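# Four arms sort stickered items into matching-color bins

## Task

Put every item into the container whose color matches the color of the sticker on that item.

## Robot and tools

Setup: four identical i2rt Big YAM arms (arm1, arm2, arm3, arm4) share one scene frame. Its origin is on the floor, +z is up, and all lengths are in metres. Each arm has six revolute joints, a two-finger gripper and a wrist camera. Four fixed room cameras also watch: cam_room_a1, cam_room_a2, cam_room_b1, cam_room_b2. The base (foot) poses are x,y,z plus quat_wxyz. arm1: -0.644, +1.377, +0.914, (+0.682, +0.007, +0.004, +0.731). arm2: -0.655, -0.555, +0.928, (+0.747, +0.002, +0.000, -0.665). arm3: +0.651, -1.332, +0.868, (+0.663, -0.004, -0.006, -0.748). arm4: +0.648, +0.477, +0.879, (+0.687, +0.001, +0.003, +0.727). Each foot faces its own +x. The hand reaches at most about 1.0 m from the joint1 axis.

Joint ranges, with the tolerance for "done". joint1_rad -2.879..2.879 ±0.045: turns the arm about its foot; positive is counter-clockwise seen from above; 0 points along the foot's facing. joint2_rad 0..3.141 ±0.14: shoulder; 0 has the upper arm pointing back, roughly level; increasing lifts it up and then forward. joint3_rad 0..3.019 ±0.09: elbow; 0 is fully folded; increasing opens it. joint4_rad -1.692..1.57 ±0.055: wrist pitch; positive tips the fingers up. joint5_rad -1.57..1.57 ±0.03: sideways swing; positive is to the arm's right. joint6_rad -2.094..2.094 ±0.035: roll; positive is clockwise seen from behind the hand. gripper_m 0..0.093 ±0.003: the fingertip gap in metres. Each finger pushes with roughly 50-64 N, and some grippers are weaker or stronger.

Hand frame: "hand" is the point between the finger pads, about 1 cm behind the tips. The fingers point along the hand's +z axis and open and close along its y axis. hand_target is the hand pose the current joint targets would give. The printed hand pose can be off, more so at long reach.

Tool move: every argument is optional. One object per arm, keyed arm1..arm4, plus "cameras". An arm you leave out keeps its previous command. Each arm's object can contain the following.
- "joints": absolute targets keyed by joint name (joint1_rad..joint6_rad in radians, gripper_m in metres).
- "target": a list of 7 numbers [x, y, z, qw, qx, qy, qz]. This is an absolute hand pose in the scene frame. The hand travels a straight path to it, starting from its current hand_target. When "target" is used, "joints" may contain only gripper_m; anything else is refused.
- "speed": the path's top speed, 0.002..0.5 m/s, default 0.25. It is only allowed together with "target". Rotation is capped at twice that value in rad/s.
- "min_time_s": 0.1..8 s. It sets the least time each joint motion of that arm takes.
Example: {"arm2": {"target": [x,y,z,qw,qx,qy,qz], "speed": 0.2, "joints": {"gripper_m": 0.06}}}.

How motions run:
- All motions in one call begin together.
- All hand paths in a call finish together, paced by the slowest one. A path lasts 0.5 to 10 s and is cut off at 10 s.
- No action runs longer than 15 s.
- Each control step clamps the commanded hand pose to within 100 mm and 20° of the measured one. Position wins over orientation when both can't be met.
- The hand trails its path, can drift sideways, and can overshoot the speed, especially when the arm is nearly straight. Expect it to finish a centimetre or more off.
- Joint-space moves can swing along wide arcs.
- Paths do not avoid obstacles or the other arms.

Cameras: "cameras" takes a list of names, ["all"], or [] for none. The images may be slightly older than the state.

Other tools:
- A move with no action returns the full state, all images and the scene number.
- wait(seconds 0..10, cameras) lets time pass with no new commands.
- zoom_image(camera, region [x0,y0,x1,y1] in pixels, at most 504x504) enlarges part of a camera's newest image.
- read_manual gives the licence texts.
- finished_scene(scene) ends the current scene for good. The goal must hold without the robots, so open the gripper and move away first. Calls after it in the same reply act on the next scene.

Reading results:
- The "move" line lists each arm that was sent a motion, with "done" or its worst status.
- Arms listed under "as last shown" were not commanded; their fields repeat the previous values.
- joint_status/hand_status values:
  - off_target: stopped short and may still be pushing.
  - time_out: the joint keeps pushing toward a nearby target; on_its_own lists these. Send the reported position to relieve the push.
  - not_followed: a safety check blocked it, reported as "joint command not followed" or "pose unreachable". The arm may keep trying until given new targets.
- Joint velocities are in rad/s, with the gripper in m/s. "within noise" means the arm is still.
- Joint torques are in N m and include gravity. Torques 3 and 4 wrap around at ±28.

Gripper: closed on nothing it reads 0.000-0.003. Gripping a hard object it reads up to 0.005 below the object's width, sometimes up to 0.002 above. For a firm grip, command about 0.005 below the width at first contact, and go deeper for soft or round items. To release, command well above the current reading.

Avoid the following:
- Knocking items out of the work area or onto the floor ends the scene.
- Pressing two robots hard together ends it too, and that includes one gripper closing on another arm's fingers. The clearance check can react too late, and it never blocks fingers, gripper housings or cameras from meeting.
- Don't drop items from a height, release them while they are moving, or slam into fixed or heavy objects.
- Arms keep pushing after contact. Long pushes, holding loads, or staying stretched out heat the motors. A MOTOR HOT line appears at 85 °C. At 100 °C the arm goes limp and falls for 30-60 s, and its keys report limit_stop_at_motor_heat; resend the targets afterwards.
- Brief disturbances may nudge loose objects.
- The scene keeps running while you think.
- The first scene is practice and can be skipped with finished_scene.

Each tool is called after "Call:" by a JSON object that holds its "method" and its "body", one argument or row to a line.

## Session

Call:
{"method": "move", "body": {
  "arm1": {"joints":{"joint1_rad":1.45,"joint2_rad":1.0,"joint3_rad":1.0,"joint4_rad":-0.85,"joint5_rad":0,"joint6_rad":0},"min_time_s":4},
  "arm2": {"joints":{"joint1_rad":-1.75,"joint2_rad":1.0,"joint3_rad":1.0,"joint4_rad":-0.85,"joint5_rad":0,"joint6_rad":0},"min_time_s":4},
  "arm3": {"joints":{"joint1_rad":1.65,"joint2_rad":0.65,"joint3_rad":1.44,"joint4_rad":-1.5,"joint5_rad":0,"joint6_rad":0},"min_time_s":4},
  "arm4": {"joints":{"joint1_rad":-1.5,"joint2_rad":0.65,"joint3_rad":1.44,"joint4_rad":-1.5,"joint5_rad":0,"joint6_rad":0},"min_time_s":4},
  "cameras": ["all"]
}}

Call:
{"method": "zoom_image", "body": {
  "camera": "cam_room_b1",
  "region": [180, 290, 390, 430]
}}

Call:
{"method": "zoom_image", "body": {
  "camera": "cam_room_b2",
  "region": [266, 290, 476, 430]
}}

Scene clock: 4.53 s.
Joint torques (N m): arm1=[-0.79 -2.96 12.14 2.21 0.02 -0.02] | arm2=[0.79 -6.24 10.84 2.91 0.08 -0.08] | arm3=[2.2 2.2 11.63 1.14 0.14 -0.11] | arm4=[0.56 2.2 7.32 0.84 0.21 0.16]
Motor temperatures (°C): arm1=[20 23 28 23 21 21 21] | arm2=[23 24 27 22 22 20 23] | arm3=[24 23 24 23 24 23 23] | arm4=[22 21 24 22 24 21 24]
Heat: arm1: hottest joint3_rad 28 °C; arm2: hottest joint3_rad 27 °C; arm3: hottest joint1_rad 24 °C; arm4: hottest joint3_rad 24 °C.
move: arm1 done; arm2 done; arm3 done; arm4 done
Joint velocities: within noise
arm1.joint_positions: joint1_rad=+1.444 joint2_rad=+0.993 joint3_rad=+0.997 joint4_rad=-0.869 joint5_rad=+0.001 joint6_rad=+0.008 gripper_m=+0.09397
arm1.joint_status: all done
arm1.hand: x=-1.0531 y=+1.4012 z=+1.2186 quat_wxyz=(-0.010, +0.935, -0.031, -0.353) (m; scene frame)
arm1.hand_target: x=-1.0584 y=+1.3988 z=+1.2201 quat_wxyz=(-0.010, +0.933, -0.024, -0.360) (m; scene frame)
arm1.hand_status: not commanded
arm2.joint_positions: joint1_rad=-1.751 joint2_rad=+0.986 joint3_rad=+1.013 joint4_rad=-0.870 joint5_rad=-0.002 joint6_rad=+0.015 gripper_m=+0.09397
arm2.joint_status: all done
arm2.hand: x=-1.0711 y=-0.5299 z=+1.2362 quat_wxyz=(+0.009, -0.934, +0.035, +0.355) (m; scene frame)
arm2.hand_target: x=-1.0749 y=-0.5296 z=+1.2270 quat_wxyz=(+0.012, -0.936, +0.029, +0.352) (m; scene frame)
arm2.hand_status: not commanded
arm3.joint_positions: joint1_rad=+1.638 joint2_rad=+0.641 joint3_rad=+1.395 joint4_rad=-1.493 joint5_rad=-0.003 joint6_rad=+0.007 gripper_m=+0.09397
arm3.joint_status: all done
arm3.hand: x=+0.8706 y=-1.3364 z=+1.3739 quat_wxyz=(-0.405, -0.024, -0.914, +0.014) (m; scene frame)
arm3.hand_target: x=+0.8685 y=-1.3340 z=+1.3912 quat_wxyz=(-0.418, -0.016, -0.908, +0.015) (m; scene frame)
arm3.hand_status: not commanded
arm4.joint_positions: joint1_rad=-1.496 joint2_rad=+0.641 joint3_rad=+1.438 joint4_rad=-1.488 joint5_rad=-0.003 joint6_rad=-0.014 gripper_m=+0.09397
arm4.joint_status: all done
arm4.hand: x=+0.8654 y=+0.5076 z=+1.4047 quat_wxyz=(-0.423, +0.067, -0.903, -0.025) (m; scene frame)
arm4.hand_target: x=+0.8671 y=+0.5063 z=+1.4014 quat_wxyz=(-0.414, +0.058, -0.908, -0.025) (m; scene frame)
arm4.hand_status: not commanded
pictures: arm1_cam_wrist, arm2_cam_wrist, arm3_cam_wrist, arm4_cam_wrist, cam_room_a1, cam_room_a2, cam_room_b1, cam_room_b2
Images, in order (width x height): arm1_cam_wrist 672x504, arm2_cam_wrist 672x504, arm3_cam_wrist 672x504, arm4_cam_wrist 672x504, cam_room_a1 672x504, cam_room_a2 672x504, cam_room_b1 672x504, cam_room_b2 672x504.

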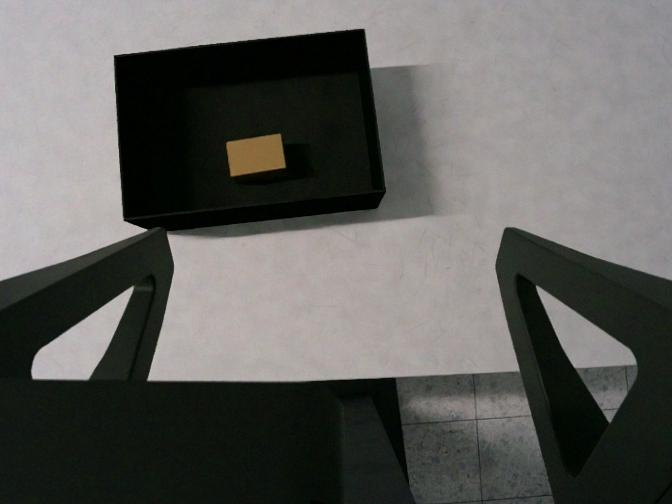

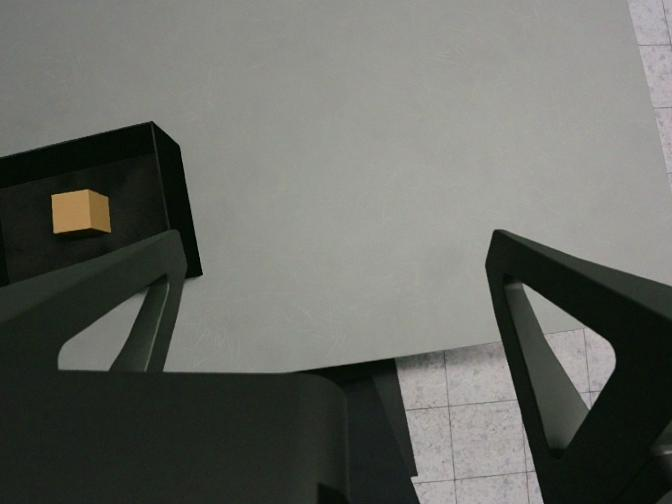

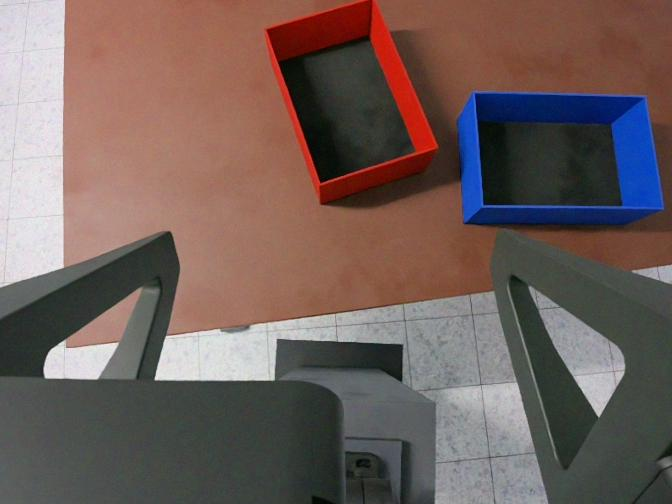

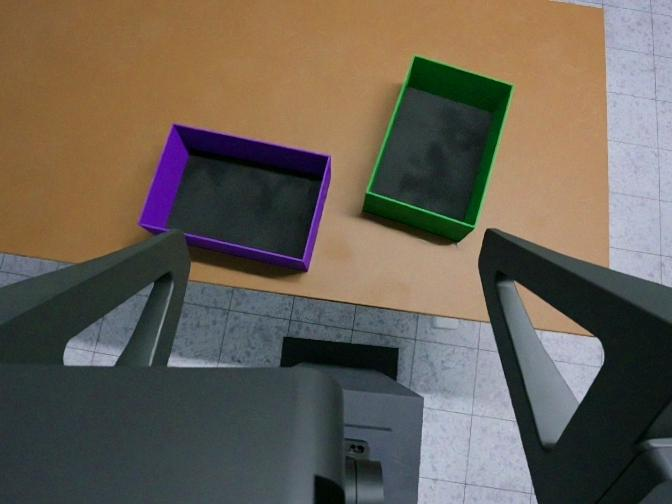

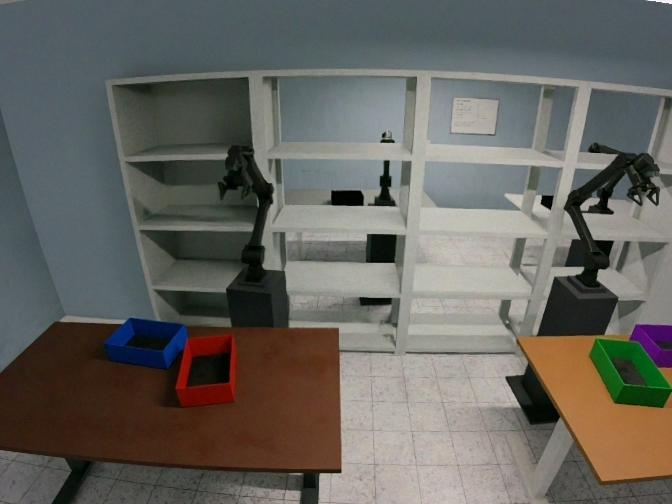

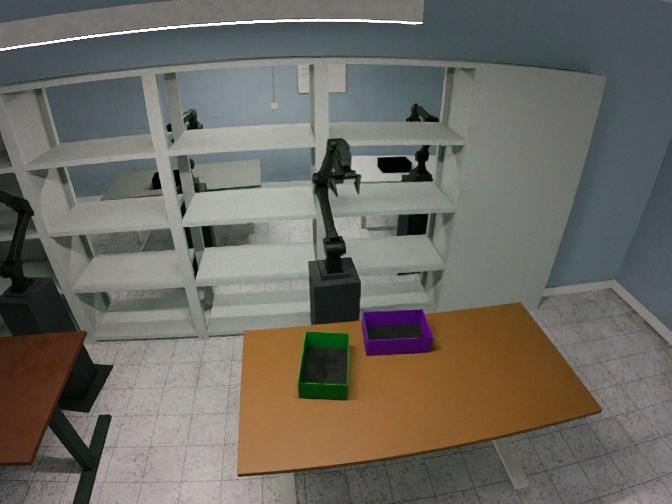

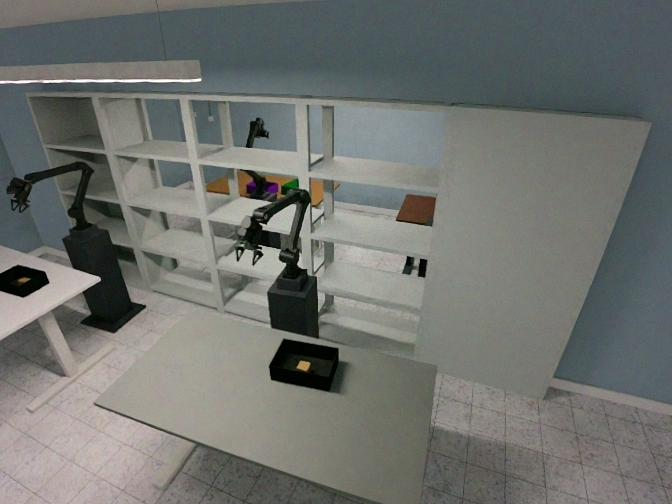

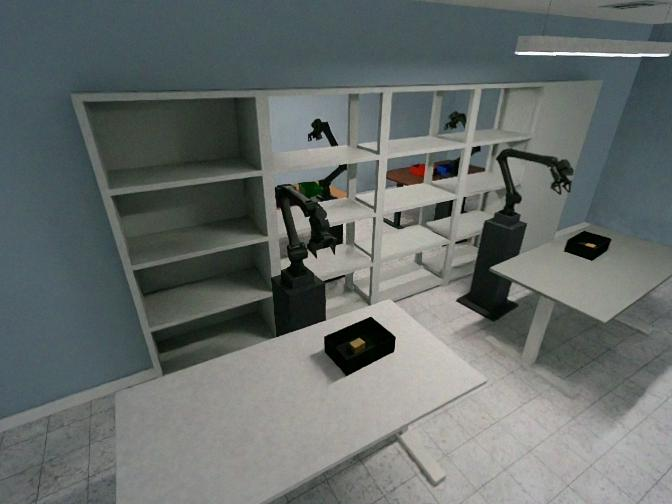

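Scaled by 2.400.

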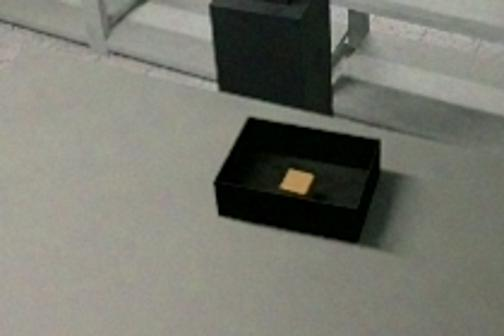

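Scaled by 2.400.

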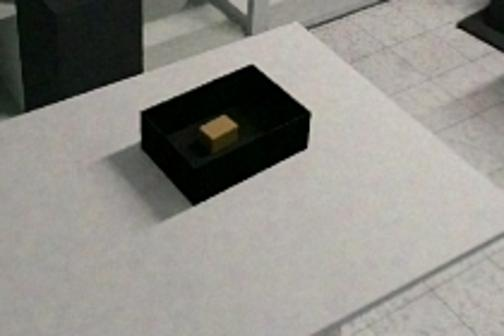

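Call:
{"method": "move", "body": {
  "cameras": []
}}

Call:
{"method": "zoom_image", "body": {
  "camera": "arm2_cam_wrist",
  "region": [20, 150, 160, 255]
}}

Call:
{"method": "zoom_image", "body": {
  "camera": "arm1_cam_wrist",
  "region": [190, 100, 330, 205]
}}

Scene clock: 7.73 s.
Joint torques (N m): arm1=[-1.38 -2.55 11.99 2.03 0 -0.01] | arm2=[0.79 -6.12 10.82 2.91 0.08 -0.08] | arm3=[1.96 2.2 11.6 1.18 0.14 -0.12] | arm4=[0.44 2.78 7.3 0.83 0.2 0.17]
Motor temperatures (°C): arm1=[20 23 28 23 21 21 21] | arm2=[23 24 27 22 22 20 23] | arm3=[24 23 24 23 24 23 23] | arm4=[22 21 25 22 24 21 24]
Heat: arm1: hottest joint3_rad 28 °C; arm2: hottest joint3_rad 27 °C; arm3: hottest joint1_rad 24 °C; arm4: hottest joint3_rad 25 °C.
Joint velocities: within noise
arm1.joint_positions: joint1_rad=+1.444 joint2_rad=+0.993 joint3_rad=+0.997 joint4_rad=-0.869 joint5_rad=+0.001 joint6_rad=+0.008 gripper_m=+0.09397
arm1.joint_status: all done
arm1.hand: x=-1.0531 y=+1.4012 z=+1.2186 quat_wxyz=(-0.010, +0.935, -0.031, -0.353) (m; scene frame)
arm1.hand_target: x=-1.0584 y=+1.3988 z=+1.2201 quat_wxyz=(-0.010, +0.933, -0.024, -0.360) (m; scene frame)
arm1.hand_status: not commanded
arm2.joint_positions: joint1_rad=-1.751 joint2_rad=+0.986 joint3_rad=+1.013 joint4_rad=-0.870 joint5_rad=-0.002 joint6_rad=+0.014 gripper_m=+0.09397
arm2.joint_status: all done
arm2.hand: x=-1.0711 y=-0.5299 z=+1.2362 quat_wxyz=(+0.009, -0.934, +0.035, +0.355) (m; scene frame)
arm2.hand_target: x=-1.0749 y=-0.5296 z=+1.2270 quat_wxyz=(+0.012, -0.936, +0.029, +0.352) (m; scene frame)
arm2.hand_status: not commanded
arm3.joint_positions: joint1_rad=+1.638 joint2_rad=+0.641 joint3_rad=+1.395 joint4_rad=-1.493 joint5_rad=-0.003 joint6_rad=+0.007 gripper_m=+0.09397
arm3.joint_status: all done
arm3.hand: x=+0.8706 y=-1.3364 z=+1.3739 quat_wxyz=(-0.405, -0.024, -0.914, +0.014) (m; scene frame)
arm3.hand_target: x=+0.8685 y=-1.3340 z=+1.3912 quat_wxyz=(-0.418, -0.016, -0.908, +0.015) (m; scene frame)
arm3.hand_status: not commanded
arm4.joint_positions: joint1_rad=-1.496 joint2_rad=+0.641 joint3_rad=+1.438 joint4_rad=-1.488 joint5_rad=-0.003 joint6_rad=-0.014 gripper_m=+0.09397
arm4.joint_status: all done
arm4.hand: x=+0.8654 y=+0.5076 z=+1.4047 quat_wxyz=(-0.423, +0.067, -0.903, -0.025) (m; scene frame)
arm4.hand_target: x=+0.8671 y=+0.5063 z=+1.4014 quat_wxyz=(-0.414, +0.058, -0.908, -0.025) (m; scene frame)
arm4.hand_status: not commanded
pictures: none
No camera images: "cameras" was empty.

Scaled by 3.600.
This view is cut from an older image: the scene may have changed since it was taken.

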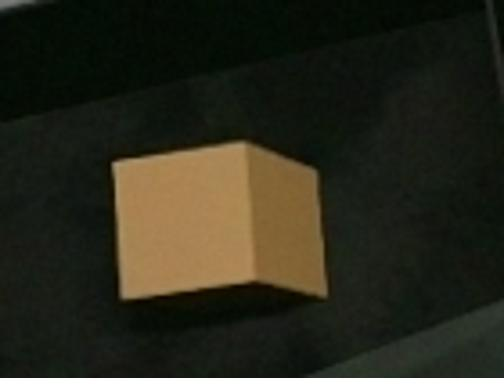

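Scaled by 3.600.
This view is cut from an older image: the scene may have changed since it was taken.

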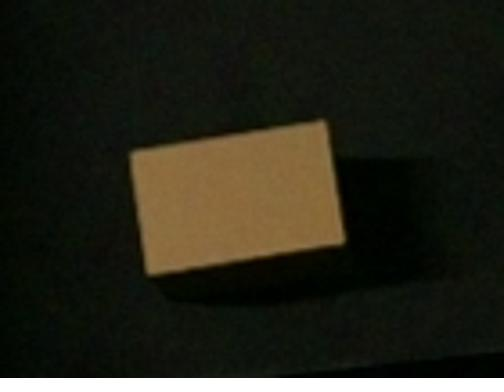

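Call:
{"method": "move", "body": {
  "arm1": {"target":[-1.243,1.317,0.95,0.0064,0.9911,0.0519,-0.1217],"speed":0.3},
  "arm2": {"target":[-1.205,-0.84,1.02,0.0099,0.9582,0.0336,-0.2838],"speed":0.3},
  "cameras": ["arm1_cam_wrist","arm2_cam_wrist"]
}}

Scene clock: 29.10 s.
Joint torques (N m): arm1=[-1.2 -15.44 13.98 0.35 -0.01 -0.02] | arm2=[0.62 -16.73 14.37 2.09 0.39 0.21] | arm3=[2.14 2.32 11.63 1.16 0.14 -0.12] | arm4=[0.56 2.78 7.21 0.98 0.17 0.16]
Motor temperatures (°C): arm1=[20 23 31 23 21 21 21] | arm2=[23 24 29 22 22 20 23] | arm3=[24 23 26 23 24 23 23] | arm4=[22 21 27 22 24 21 24]
Heat: arm1: hottest joint3_rad 31 °C; arm2: hottest joint3_rad 29 °C; arm3: hottest joint3_rad 26 °C; arm4: hottest joint3_rad 27 °C.
move: arm1 off_target; arm2 off_target
Joint velocities: within noise
arm1.joint_positions: joint1_rad=+1.594 joint2_rad=+1.929 joint3_rad=+1.337 joint4_rad=-0.800 joint5_rad=-0.004 joint6_rad=+0.004 gripper_m=+0.09397
arm1.joint_status: not commanded
arm1.hand: x=-1.2203 y=+1.3241 z=+0.9269 quat_wxyz=(+0.005, +0.994, +0.044, -0.097) (m; scene frame)
arm1.hand_target: x=-1.2416 y=+1.3170 z=+0.9505 quat_wxyz=(+0.006, +0.991, +0.052, -0.122) (m; scene frame)
arm1.hand_status: off_target (0.033 m and 3.0 deg from the pose sent, 0.340 m and 29.1 deg at the start)
arm2.joint_positions: joint1_rad=-1.136 joint2_rad=+1.746 joint3_rad=+1.202 joint4_rad=-0.548 joint5_rad=+0.248 joint6_rad=+0.396 gripper_m=+0.09397
arm2.joint_status: not commanded
arm2.hand: x=-1.1832 y=-0.8296 z=+1.0048 quat_wxyz=(+0.001, -0.964, -0.046, +0.263) (m; scene frame)
arm2.hand_target: x=-1.2038 y=-0.8392 z=+1.0205 quat_wxyz=(-0.010, -0.958, -0.034, +0.284) (m; scene frame)
arm2.hand_status: off_target (0.028 m and 3.1 deg from the pose sent, 0.401 m and 11.9 deg at the start)
arm3, arm4: as last shown
pictures: arm1_cam_wrist, arm2_cam_wrist
Images, in order (width x height): arm1_cam_wrist 672x504, arm2_cam_wrist 672x504.

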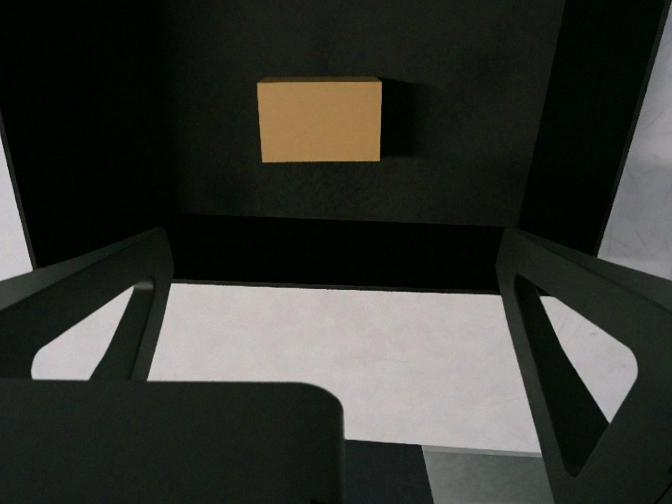

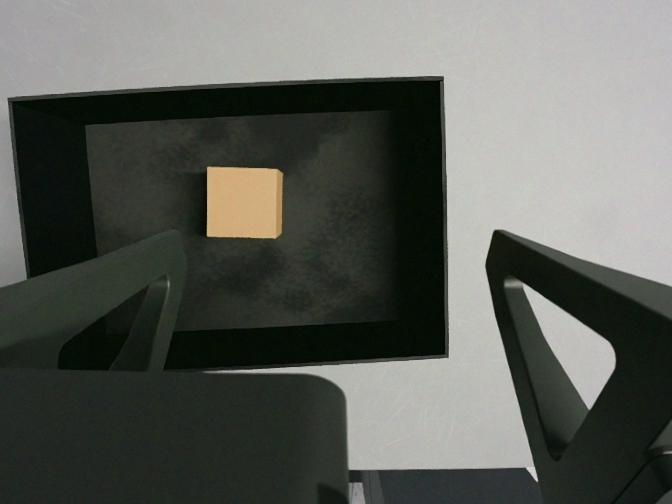

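Call:
{"method": "move", "body": {
  "arm1": {"target":[-1.247,1.310,0.82,0.0102,0.9714,0.0424,-0.2332],"speed":0.2},
  "arm2": {"target":[-1.208,-0.905,0.82,0.0081,0.9507,0.0249,-0.3089],"speed":0.2},
  "cameras": ["arm1_cam_wrist","arm2_cam_wrist"]
}}

Scene clock: 41.40 s.
Joint torques (N m): arm1=[-1.03 -14.1 7.54 1.73 0.11 0.1] | arm2=[1.26 -19.66 10.62 2.39 0.47 0.23] | arm3=[2.08 2.26 11.62 1.17 0.13 -0.12] | arm4=[0.5 2.55 7.32 0.79 0.17 0.15]
Motor temperatures (°C): arm1=[20 24 31 23 21 21 21] | arm2=[23 24 32 22 22 20 23] | arm3=[24 23 26 23 24 23 23] | arm4=[22 21 28 22 24 21 24]
Heat: arm1: hottest joint3_rad 31 °C; arm2: hottest joint3_rad 32 °C; arm3: hottest joint3_rad 26 °C; arm4: hottest joint3_rad 28 °C.
move: arm1 done; arm2 off_target
Joint velocities: within noise
arm1.joint_positions: joint1_rad=+1.606 joint2_rad=+2.081 joint3_rad=+1.155 joint4_rad=-0.200 joint5_rad=+0.006 joint6_rad=+0.019 gripper_m=+0.09397
arm1.joint_status: not commanded
arm1.hand: x=-1.2442 y=+1.3169 z=+0.8215 quat_wxyz=(+0.009, +0.973, +0.041, -0.227) (m; scene frame)
arm1.hand_target: x=-1.2469 y=+1.3100 z=+0.8200 quat_wxyz=(+0.010, +0.971, +0.042, -0.233) (m; scene frame)
arm1.hand_status: done (0.008 m and 0.7 deg from the pose sent, 0.111 m and 15.9 deg at the start)
arm2.joint_positions: joint1_rad=-1.041 joint2_rad=+2.166 joint3_rad=+1.228 joint4_rad=-0.130 joint5_rad=+0.333 joint6_rad=+0.492 gripper_m=+0.09397
arm2.joint_status: not commanded
arm2.hand: x=-1.1932 y=-0.8898 z=+0.8151 quat_wxyz=(+0.004, -0.956, -0.033, +0.293) (m; scene frame)
arm2.hand_target: x=-1.2072 y=-0.9045 z=+0.8206 quat_wxyz=(-0.008, -0.951, -0.025, +0.309) (m; scene frame)
arm2.hand_status: off_target (0.022 m and 2.6 deg from the pose sent, 0.201 m and 6.0 deg at the start)
arm3, arm4: as last shown
pictures: arm1_cam_wrist, arm2_cam_wrist
Images, in order (width x height): arm1_cam_wrist 672x504, arm2_cam_wrist 672x504.

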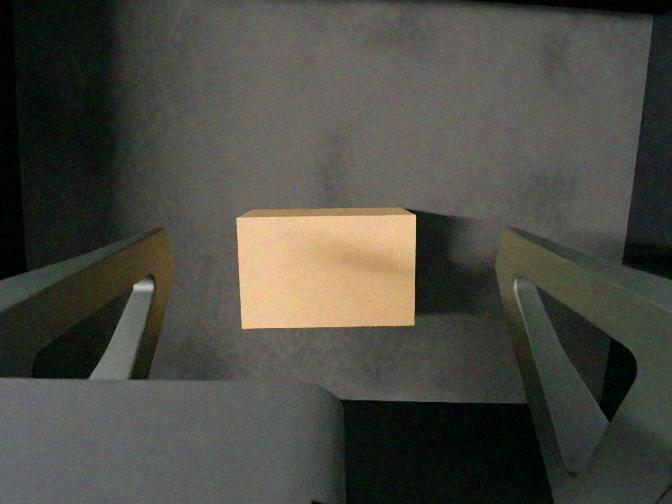

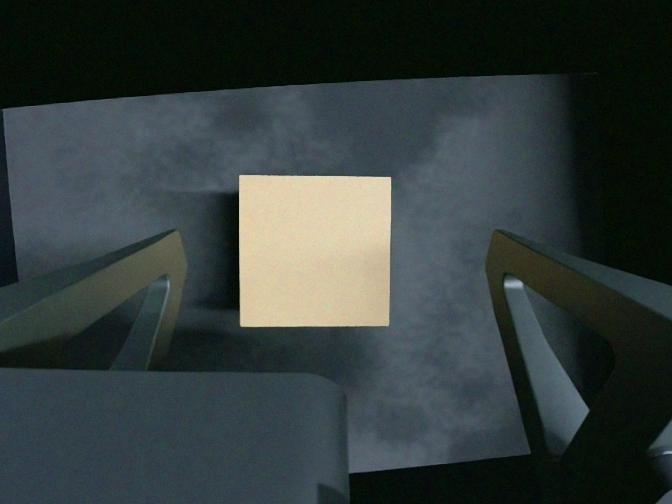

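Call:
{"method": "move", "body": {
  "arm1": {"target":[-1.234,1.309,0.755,0.0102,0.9714,0.0424,-0.2332],"speed":0.1},
  "arm2": {"target":[-1.206,-0.911,0.762,0.0081,0.9507,0.0249,-0.3089],"speed":0.1},
  "cameras": ["arm1_cam_wrist","arm2_cam_wrist"]
}}

Scene clock: 50.30 s.
Joint torques (N m): arm1=[-0.79 -14.86 5.94 1.69 0.13 0.1] | arm2=[1.49 -19.19 9.81 2.47 0.47 0.21] | arm3=[1.96 2.49 11.63 1.18 0.13 -0.12] | arm4=[0.91 2.61 7.23 0.79 0.21 0.15]
Motor temperatures (°C): arm1=[20 24 31 23 21 21 21] | arm2=[23 25 32 22 22 20 23] | arm3=[24 23 27 23 24 23 23] | arm4=[22 21 28 22 24 21 24]
Heat: arm1: hottest joint3_rad 31 °C; arm2: hottest joint3_rad 32 °C; arm3: hottest joint3_rad 27 °C; arm4: hottest joint3_rad 28 °C.
move: arm1 done; arm2 off_target
Joint velocities: within noise
arm1.joint_positions: joint1_rad=+1.611 joint2_rad=+2.207 joint3_rad=+1.132 joint4_rad=-0.048 joint5_rad=+0.009 joint6_rad=+0.023 gripper_m=+0.09397
arm1.joint_status: not commanded
arm1.hand: x=-1.2336 y=+1.3155 z=+0.7582 quat_wxyz=(+0.009, +0.972, +0.041, -0.230) (m; scene frame)
arm1.hand_target: x=-1.2339 y=+1.3090 z=+0.7551 quat_wxyz=(+0.010, +0.971, +0.042, -0.233) (m; scene frame)
arm1.hand_status: done (0.007 m and 0.5 deg from the pose sent, 0.068 m and 0.7 deg at the start)
arm2.joint_positions: joint1_rad=-1.033 joint2_rad=+2.283 joint3_rad=+1.263 joint4_rad=-0.038 joint5_rad=+0.339 joint6_rad=+0.502 gripper_m=+0.09397
arm2.joint_status: not commanded
arm2.hand: x=-1.1957 y=-0.8969 z=+0.7658 quat_wxyz=(+0.001, -0.954, -0.031, +0.297) (m; scene frame)
arm2.hand_target: x=-1.2052 y=-0.9107 z=+0.7625 quat_wxyz=(-0.008, -0.951, -0.025, +0.309) (m; scene frame)
arm2.hand_status: off_target (0.018 m and 1.9 deg from the pose sent, 0.059 m and 2.6 deg at the start)
arm3, arm4: as last shown
pictures: arm1_cam_wrist, arm2_cam_wrist
Images, in order (width x height): arm1_cam_wrist 672x504, arm2_cam_wrist 672x504.

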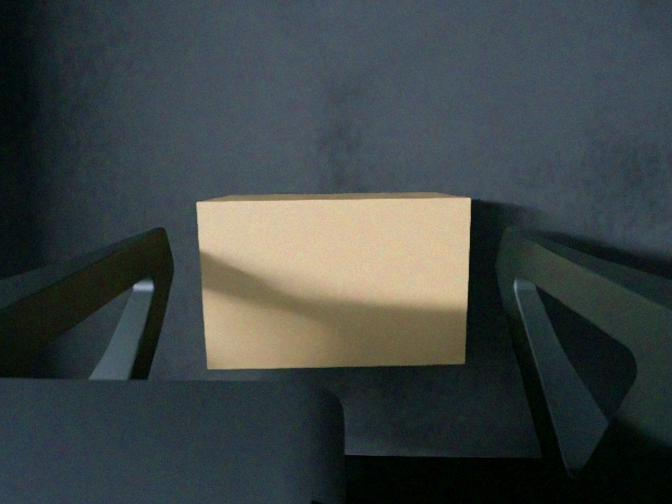

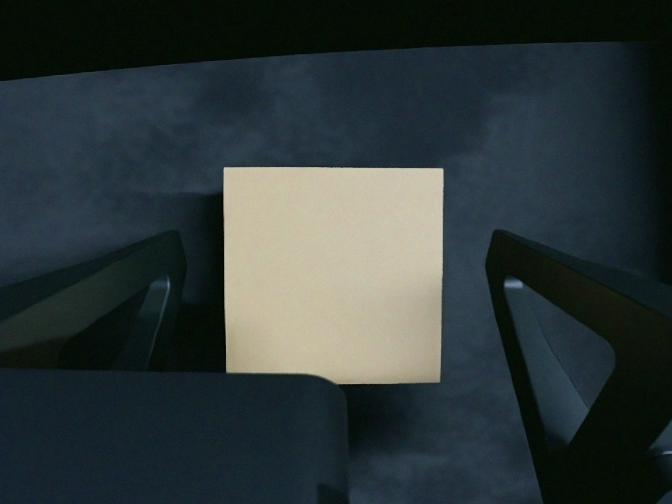

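Call:
{"method": "move", "body": {
  "arm1": {"joints":{"gripper_m":0.055}},
  "arm2": {"joints":{"gripper_m":0.043}}
}}

Call:
{"method": "move", "body": {
  "arm1": {"target":[-1.19,1.315,0.98,0.0102,0.9714,0.0424,-0.2332],"speed":0.2},
  "arm2": {"target":[-1.16,-0.88,0.98,0.0081,0.9507,0.0249,-0.3089],"speed":0.2},
  "cameras": ["arm1_cam_wrist","arm2_cam_wrist","cam_room_b1","cam_room_b2"]
}}

Call:
{"method": "move", "body": {
  "arm1": {"joints":{"joint2_rad":0.8,"joint3_rad":1.3,"joint4_rad":-0.2,"joint5_rad":0,"joint6_rad":0},"min_time_s":3},
  "arm2": {"joints":{"joint2_rad":0.8,"joint3_rad":1.3,"joint4_rad":-0.2,"joint5_rad":0,"joint6_rad":0},"min_time_s":3},
  "cameras": ["cam_room_b1","cam_room_b2"]
}}

Scene clock: 61.87 s.
Joint torques (N m): arm1=[-0.44 -14.56 5.93 1.78 0.07 0.1] | arm2=[1.55 -19.25 9.8 2.37 0.43 0.2] | arm3=[2.2 2.32 11.6 1.17 0.13 -0.12] | arm4=[0.67 2.55 7.21 0.87 0.21 0.17]
Motor temperatures (°C): arm1=[20 24 31 23 21 21 21] | arm2=[23 25 32 22 22 20 23] | arm3=[24 23 28 23 24 23 23] | arm4=[22 21 29 22 24 21 24]
Heat: arm1: hottest joint3_rad 31 °C; arm2: hottest joint3_rad 32 °C; arm3: hottest joint3_rad 28 °C; arm4: hottest joint3_rad 29 °C.
move: arm1 off_target; arm2 off_target
Joint velocities: within noise
arm1.joint_positions: joint1_rad=+1.611 joint2_rad=+2.207 joint3_rad=+1.132 joint4_rad=-0.047 joint5_rad=+0.009 joint6_rad=+0.024 gripper_m=+0.06859
arm1.joint_status: gripper_m off_target (ended at +0.06862, target +0.05500)
arm1.hand: x=-1.2337 y=+1.3156 z=+0.7582 quat_wxyz=(+0.009, +0.972, +0.041, -0.230) (m; scene frame)
arm1.hand_target: x=-1.2339 y=+1.3090 z=+0.7551 quat_wxyz=(+0.010, +0.971, +0.042, -0.233) (m; scene frame)
arm1.hand_status: not commanded
arm2.joint_positions: joint1_rad=-1.033 joint2_rad=+2.283 joint3_rad=+1.263 joint4_rad=-0.038 joint5_rad=+0.340 joint6_rad=+0.504 gripper_m=+0.05331
arm2.joint_status: gripper_m off_target (ended at +0.05334, target +0.04300)
arm2.hand: x=-1.1961 y=-0.8970 z=+0.7661 quat_wxyz=(+0.001, -0.954, -0.029, +0.298) (m; scene frame)
arm2.hand_target: x=-1.2053 y=-0.9107 z=+0.7626 quat_wxyz=(-0.008, -0.951, -0.025, +0.309) (m; scene frame)
arm2.hand_status: not commanded
arm3, arm4: as last shown
pictures: none

Scene clock: 63.70 s.
Joint torques (N m): arm1=[-0.62 -11.99 10.91 0.69 0.03 0.03] | arm2=[1.55 -18.26 8.92 1.29 0.48 0.22] | arm3=[2.14 2.2 11.58 1.17 0.14 -0.13] | arm4=[0.56 2.67 7.28 0.8 0.22 0.2]
Motor temperatures (°C): arm1=[20 24 31 23 21 21 21] | arm2=[23 25 32 22 22 20 23] | arm3=[24 23 28 23 24 23 23] | arm4=[22 21 29 22 24 21 24]
Heat: arm1: hottest joint3_rad 31 °C; arm2: hottest joint3_rad 32 °C; arm3: hottest joint3_rad 28 °C; arm4: hottest joint3_rad 29 °C.
move: arm1 off_target; arm2 done
Joint velocities: within noise
arm1.joint_positions: joint1_rad=+1.611 joint2_rad=+1.682 joint3_rad=+1.046 joint4_rad=-0.494 joint5_rad=+0.010 joint6_rad=+0.025 gripper_m=+0.06859
arm1.joint_status: not commanded
arm1.hand: x=-1.1841 y=+1.3202 z=+0.9701 quat_wxyz=(+0.008, +0.973, +0.040, -0.226) (m; scene frame)
arm1.hand_target: x=-1.1897 y=+1.3150 z=+0.9799 quat_wxyz=(+0.010, +0.971, +0.042, -0.233) (m; scene frame)
arm1.hand_status: off_target (0.013 m and 1.0 deg from the pose sent, 0.226 m and 0.5 deg at the start)
arm2.joint_positions: joint1_rad=-1.027 joint2_rad=+1.785 joint3_rad=+1.155 joint4_rad=-0.382 joint5_rad=+0.343 joint6_rad=+0.508 gripper_m=+0.05331
arm2.joint_status: not commanded
arm2.hand: x=-1.1677 y=-0.8793 z=+0.9851 quat_wxyz=(-0.011, -0.948, -0.026, +0.316) (m; scene frame)
arm2.hand_target: x=-1.1601 y=-0.8800 z=+0.9801 quat_wxyz=(-0.008, -0.951, -0.025, +0.309) (m; scene frame)
arm2.hand_status: done (0.009 m and 1.0 deg from the pose sent, 0.218 m and 1.8 deg at the start)
arm3, arm4: as last shown
pictures: arm1_cam_wrist, arm2_cam_wrist, cam_room_b1, cam_room_b2
Images, in order (width x height): arm1_cam_wrist 672x504, arm2_cam_wrist 672x504, cam_room_b1 672x504, cam_room_b2 672x504.

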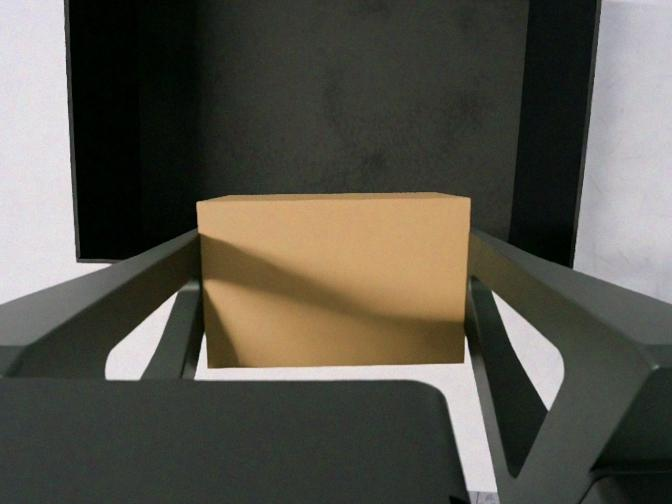

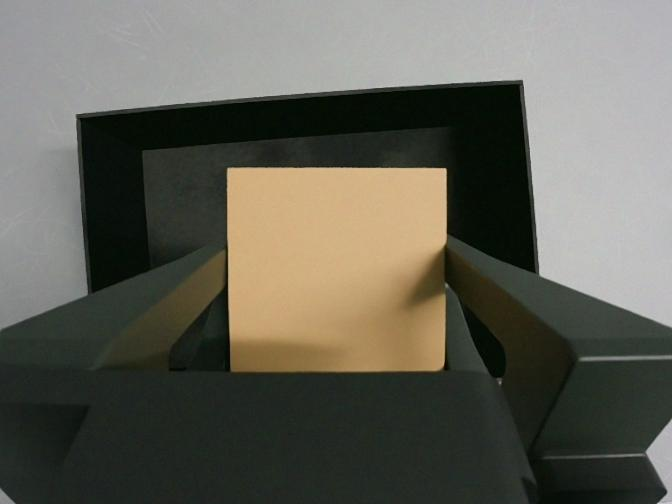

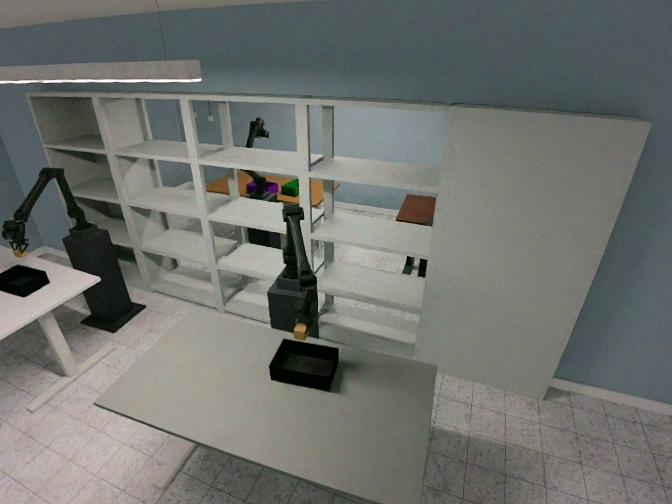

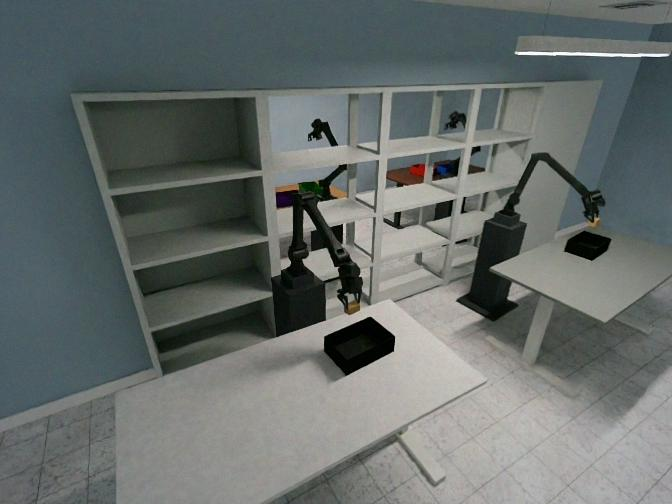

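Scene clock: 67.23 s.
Joint torques (N m): arm1=[-1.08 0.15 15.77 2.28 -0.07 -0.04] | arm2=[1.49 -3.37 15.6 3.23 -0.19 -0.08] | arm3=[2.14 2.37 11.63 1.2 0.13 -0.12] | arm4=[0.56 2.49 7.16 0.8 0.2 0.15]
Motor temperatures (°C): arm1=[20 24 32 23 21 21 21] | arm2=[23 25 32 22 22 20 23] | arm3=[24 23 28 23 24 23 23] | arm4=[22 21 29 22 24 21 24]
Heat: arm1: hottest joint3_rad 32 °C; arm2: hottest joint3_rad 32 °C; arm3: hottest joint3_rad 28 °C; arm4: hottest joint3_rad 29 °C.
move: arm1 done; arm2 done
Joint velocities: within noise
arm1.joint_positions: joint1_rad=+1.611 joint2_rad=+0.795 joint3_rad=+1.247 joint4_rad=-0.217 joint5_rad=+0.002 joint6_rad=+0.008 gripper_m=+0.06859
arm1.joint_status: all done
arm1.hand: x=-1.0210 y=+1.3340 z=+1.5929 quat_wxyz=(+0.044, +0.613, +0.032, -0.789) (m; scene frame)
arm1.hand_target: x=-1.0091 y=+1.3317 z=+1.6258 quat_wxyz=(+0.046, +0.586, +0.036, -0.808) (m; scene frame)
arm1.hand_status: not commanded
arm2.joint_positions: joint1_rad=-1.026 joint2_rad=+0.795 joint3_rad=+1.247 joint4_rad=-0.220 joint5_rad=+0.004 joint6_rad=+0.015 gripper_m=+0.05330
arm2.joint_status: all done
arm2.hand: x=-0.9649 y=-0.7963 z=+1.5992 quat_wxyz=(-0.258, -0.590, -0.197, +0.739) (m; scene frame)
arm2.hand_target: x=-0.9538 y=-0.7929 z=+1.6325 quat_wxyz=(-0.264, -0.562, -0.196, +0.759) (m; scene frame)
arm2.hand_status: not commanded
arm3, arm4: as last shown
pictures: cam_room_b1, cam_room_b2
Images, in order (width x height): cam_room_b1 672x504, cam_room_b2 672x504.

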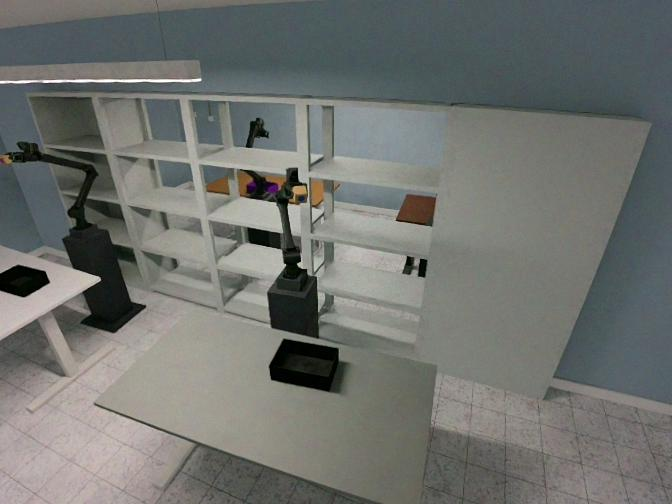

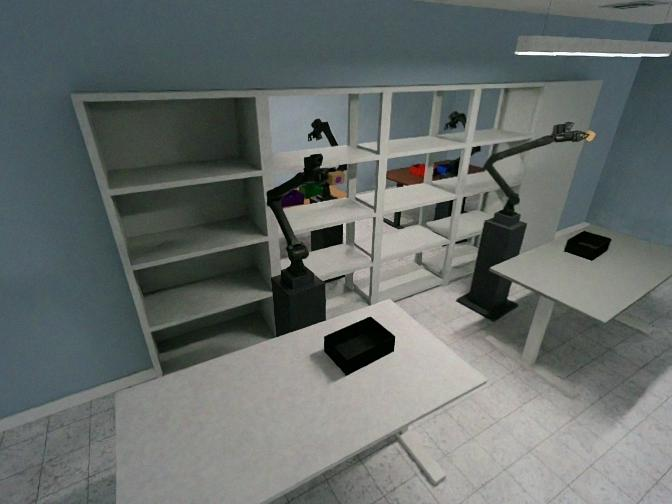

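Call:
{"method": "zoom_image", "body": {
  "camera": "cam_room_b1",
  "region": [275, 160, 325, 210]
}}

Call:
{"method": "zoom_image", "body": {
  "camera": "cam_room_b2",
  "region": [310, 155, 360, 205]
}}

Call:
{"method": "zoom_image", "body": {
  "camera": "cam_room_b2",
  "region": [570, 115, 610, 155]
}}

Call:
{"method": "zoom_image", "body": {
  "camera": "cam_room_b1",
  "region": [0, 135, 40, 175]
}}

Scaled by 10.080.

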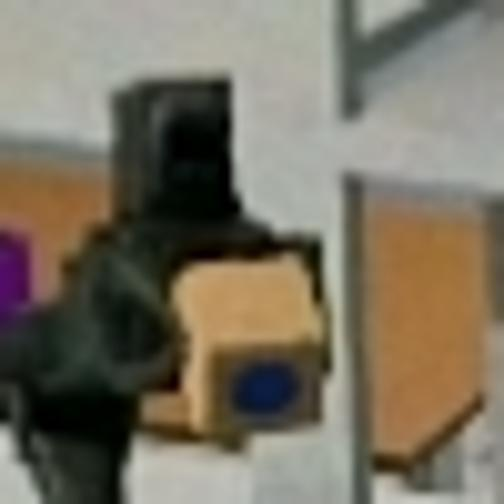

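Scaled by 10.080.

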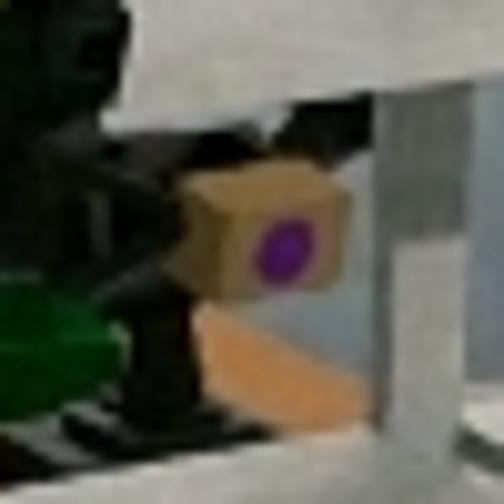

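Scaled by 12.600.

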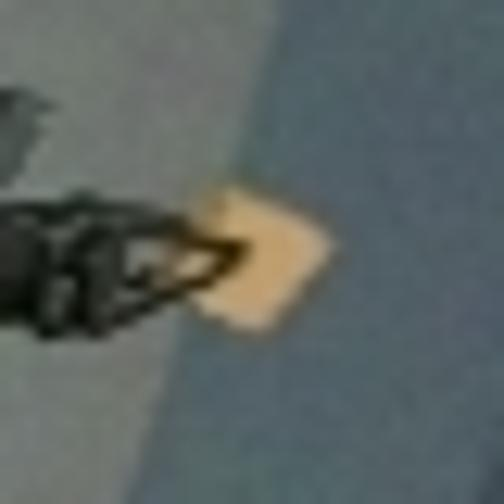

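Scaled by 12.600.

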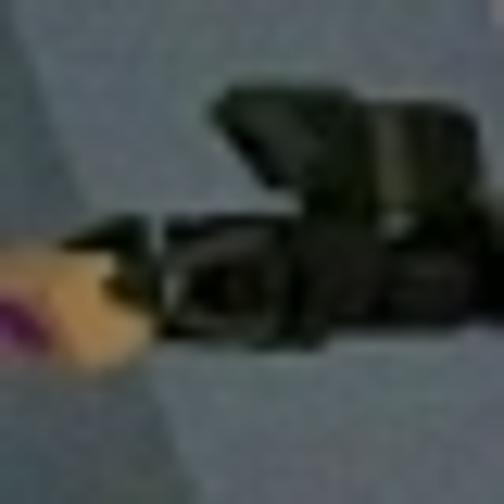

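Call:
{"method": "move", "body": {
  "arm1": {"joints":{"joint1_rad":-2.45,"joint2_rad":0.65,"joint3_rad":1.25,"joint4_rad":-1.6,"joint5_rad":0,"joint6_rad":0},"min_time_s":4.5},
  "arm2": {"joints":{"joint1_rad":0.825,"joint2_rad":0.65,"joint3_rad":1.2,"joint4_rad":-1.45,"joint5_rad":0,"joint6_rad":0},"min_time_s":4.5},
  "arm3": {"joints":{"joint1_rad":-1.85,"joint2_rad":0.65,"joint3_rad":1.1,"joint4_rad":-1.1,"joint5_rad":0,"joint6_rad":0},"min_time_s":4.5},
  "arm4": {"joints":{"joint1_rad":1.15,"joint2_rad":0.65,"joint3_rad":1.1,"joint4_rad":-1.1,"joint5_rad":0,"joint6_rad":0},"min_time_s":4.5}
}}

Call:
{"method": "move", "body": {
  "arm1": {"target":[-0.33,1.045,1.09,-0.2307,-0.3759,-0.8921,0.0972],"speed":0.25},
  "arm2": {"target":[-0.33,-0.79,1.09,-0.2979,-0.2935,-0.9032,0.0968],"speed":0.25}
}}

Call:
{"method": "move", "body": {
  "arm1": {"target":[-0.152,0.850,1.075,-0.2307,-0.3759,-0.8921,0.0972],"speed":0.2},
  "arm2": {"target":[-0.132,-0.935,1.07,-0.2979,-0.2935,-0.9032,0.0968],"speed":0.2},
  "cameras": ["arm1_cam_wrist","arm2_cam_wrist","cam_room_a1","cam_room_a2"]
}}

Scene clock: 93.40 s.
Joint torques (N m): arm1=[-2.26 1.61 10.14 0.92 0.03 -0.02] | arm2=[1.2 -1.96 9.47 1.55 -0.09 -0.07] | arm3=[0.62 -0.21 8.9 2.32 0.01 -0.11] | arm4=[0.73 0.21 8.79 1.96 0.14 0.15]
Motor temperatures (°C): arm1=[20 24 33 23 21 21 22] | arm2=[23 25 36 22 22 20 24] | arm3=[24 23 29 23 24 23 23] | arm4=[22 21 29 22 24 21 24]
Heat: arm1: hottest joint3_rad 33 °C; arm2: hottest joint3_rad 36 °C; arm3: hottest joint3_rad 29 °C; arm4: hottest joint3_rad 29 °C.
move: arm1 done; arm2 done; arm3 done; arm4 done
Joint velocities: within noise
arm1.joint_positions: joint1_rad=-2.443 joint2_rad=+0.659 joint3_rad=+1.247 joint4_rad=-1.592 joint5_rad=+0.000 joint6_rad=+0.007 gripper_m=+0.06866
arm1.joint_status: all done
arm1.hand: x=-0.4883 y=+1.2211 z=+1.3301 quat_wxyz=(-0.250, -0.378, -0.884, +0.110) (m; scene frame)
arm1.hand_target: x=-0.4923 y=+1.2232 z=+1.3321 quat_wxyz=(-0.251, -0.378, -0.884, +0.113) (m; scene frame)
arm1.hand_status: not commanded
arm2.joint_positions: joint1_rad=+0.820 joint2_rad=+0.662 joint3_rad=+1.211 joint4_rad=-1.438 joint5_rad=+0.002 joint6_rad=+0.014 gripper_m=+0.05326
arm2.joint_status: all done
arm2.hand: x=-0.4575 y=-0.7034 z=+1.3516 quat_wxyz=(-0.318, -0.301, -0.893, +0.101) (m; scene frame)
arm2.hand_target: x=-0.4610 y=-0.6989 z=+1.3471 quat_wxyz=(-0.313, -0.293, -0.898, +0.100) (m; scene frame)
arm2.hand_status: not commanded
arm3.joint_positions: joint1_rad=-1.840 joint2_rad=+0.643 joint3_rad=+1.106 joint4_rad=-1.117 joint5_rad=+0.000 joint6_rad=+0.007 gripper_m=+0.09399
arm3.joint_status: all done
arm3.hand: x=+0.3749 y=-1.2118 z=+1.2973 quat_wxyz=(+0.078, -0.880, +0.180, +0.433) (m; scene frame)
arm3.hand_target: x=+0.3717 y=-1.2074 z=+1.2953 quat_wxyz=(+0.082, -0.879, +0.181, +0.434) (m; scene frame)
arm3.hand_status: not commanded
arm4.joint_positions: joint1_rad=+1.149 joint2_rad=+0.641 joint3_rad=+1.100 joint4_rad=-1.120 joint5_rad=-0.002 joint6_rad=-0.013 gripper_m=+0.09398
arm4.joint_status: all done
arm4.hand: x=+0.3725 y=+0.5852 z=+1.3088 quat_wxyz=(-0.080, +0.883, -0.158, -0.434) (m; scene frame)
arm4.hand_target: x=+0.3671 y=+0.5871 z=+1.3098 quat_wxyz=(-0.078, +0.880, -0.163, -0.439) (m; scene frame)
arm4.hand_status: not commanded
pictures: none

Scene clock: 95.43 s.
Joint torques (N m): arm1=[-2.49 -7.47 12.1 1.92 -0.04 -0.04] | arm2=[1.55 -7.53 10.71 2.81 0.16 -0.02] | arm3=[0.67 -0.15 8.8 2.32 0 -0.12] | arm4=[0.79 -0.03 8.7 1.91 0.13 0.15]
Motor temperatures (°C): arm1=[20 24 33 23 21 21 22] | arm2=[23 25 36 22 22 20 24] | arm3=[24 23 29 23 24 23 23] | arm4=[22 21 30 22 24 21 24]
Heat: arm1: hottest joint3_rad 33 °C; arm2: hottest joint3_rad 36 °C; arm3: hottest joint3_rad 29 °C; arm4: hottest joint3_rad 30 °C.
move: arm1 off_target; arm2 done
Joint velocities: within noise
arm1.joint_positions: joint1_rad=-2.453 joint2_rad=+1.261 joint3_rad=+0.932 joint4_rad=-0.766 joint5_rad=-0.019 joint6_rad=-0.011 gripper_m=+0.06866
arm1.joint_status: not commanded
arm1.hand: x=-0.3326 y=+1.0548 z=+1.0760 quat_wxyz=(-0.212, -0.377, -0.897, +0.087) (m; scene frame)
arm1.hand_target: x=-0.3303 y=+1.0452 z=+1.0901 quat_wxyz=(-0.231, -0.376, -0.892, +0.097) (m; scene frame)
arm1.hand_status: off_target (0.017 m and 2.5 deg from the pose sent, 0.337 m and 2.8 deg at the start)
arm2.joint_positions: joint1_rad=+0.825 joint2_rad=+1.057 joint3_rad=+0.708 joint4_rad=-0.602 joint5_rad=+0.005 joint6_rad=+0.014 gripper_m=+0.05326
arm2.joint_status: not commanded
arm2.hand: x=-0.3344 y=-0.7910 z=+1.0894 quat_wxyz=(-0.291, -0.302, -0.903, +0.093) (m; scene frame)
arm2.hand_target: x=-0.3301 y=-0.7899 z=+1.0900 quat_wxyz=(-0.298, -0.294, -0.903, +0.097) (m; scene frame)
arm2.hand_status: done (0.005 m and 1.4 deg from the pose sent, 0.304 m and 2.8 deg at the start)
arm3, arm4: as last shown
pictures: none

Scene clock: 97.43 s.
Joint torques (N m): arm1=[-3.19 -16.56 16.99 0.88 -0.07 -0.08] | arm2=[1.03 -16.21 15.53 1.47 0.01 -0.07] | arm3=[0.56 -0.5 8.84 2.3 0 -0.11] | arm4=[0.73 0.21 8.66 2.06 0.12 0.14]
Motor temperatures (°C): arm1=[20 24 34 23 21 21 22] | arm2=[23 25 36 22 22 20 24] | arm3=[24 23 29 23 24 23 23] | arm4=[22 21 30 22 24 21 24]
Heat: arm1: hottest joint3_rad 34 °C; arm2: hottest joint3_rad 36 °C; arm3: hottest joint3_rad 29 °C; arm4: hottest joint3_rad 30 °C.
move: arm1 off_target; arm2 off_target
Joint velocities: within noise
arm1.joint_positions: joint1_rad=-2.455 joint2_rad=+1.927 joint3_rad=+1.670 joint4_rad=-0.845 joint5_rad=-0.021 joint6_rad=-0.014 gripper_m=+0.06866
arm1.joint_status: not commanded
arm1.hand: x=-0.1603 y=+0.8701 z=+1.0486 quat_wxyz=(-0.209, -0.377, -0.898, +0.086) (m; scene frame)
arm1.hand_target: x=-0.1534 y=+0.8512 z=+1.0753 quat_wxyz=(-0.231, -0.376, -0.892, +0.098) (m; scene frame)
arm1.hand_status: off_target (0.034 m and 2.9 deg from the pose sent, 0.273 m and 2.5 deg at the start)
arm2.joint_positions: joint1_rad=+0.825 joint2_rad=+1.704 joint3_rad=+1.256 joint4_rad=-0.510 joint5_rad=+0.005 joint6_rad=+0.014 gripper_m=+0.05326
arm2.joint_status: not commanded
arm2.hand: x=-0.1495 y=-0.9253 z=+1.0561 quat_wxyz=(-0.287, -0.303, -0.904, +0.092) (m; scene frame)
arm2.hand_target: x=-0.1330 y=-0.9343 z=+1.0703 quat_wxyz=(-0.298, -0.294, -0.903, +0.097) (m; scene frame)
arm2.hand_status: off_target (0.024 m and 1.7 deg from the pose sent, 0.249 m and 1.4 deg at the start)
arm3, arm4: as last shown
pictures: arm1_cam_wrist, arm2_cam_wrist, cam_room_a1, cam_room_a2
Images, in order (width x height): arm1_cam_wrist 672x504, arm2_cam_wrist 672x504, cam_room_a1 672x504, cam_room_a2 672x504.

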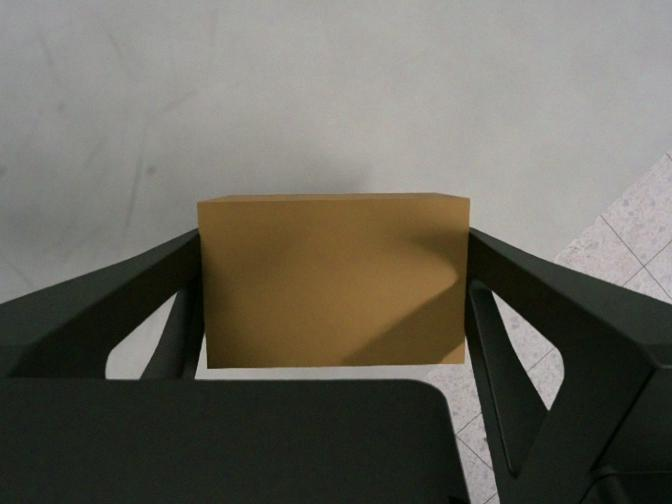

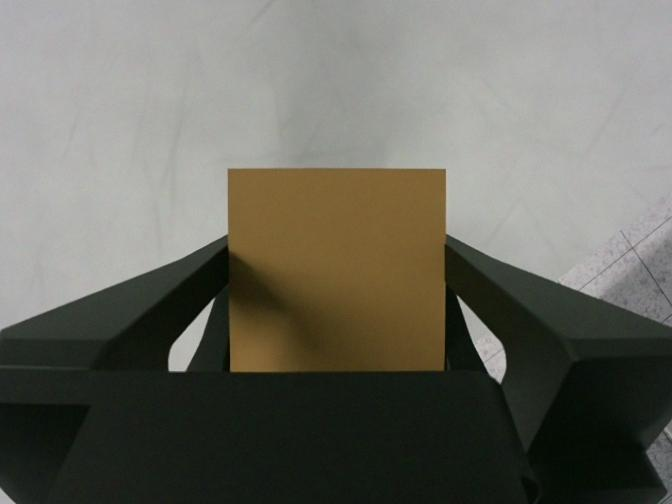

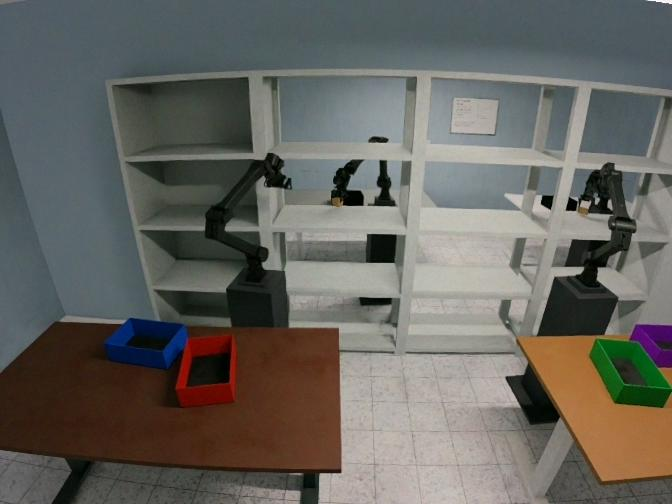

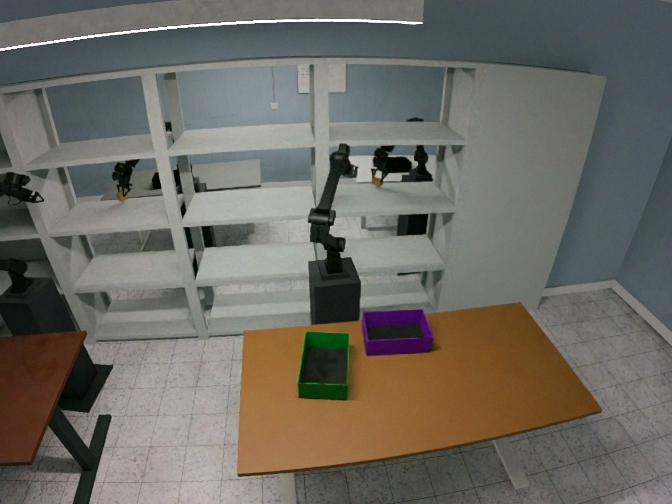

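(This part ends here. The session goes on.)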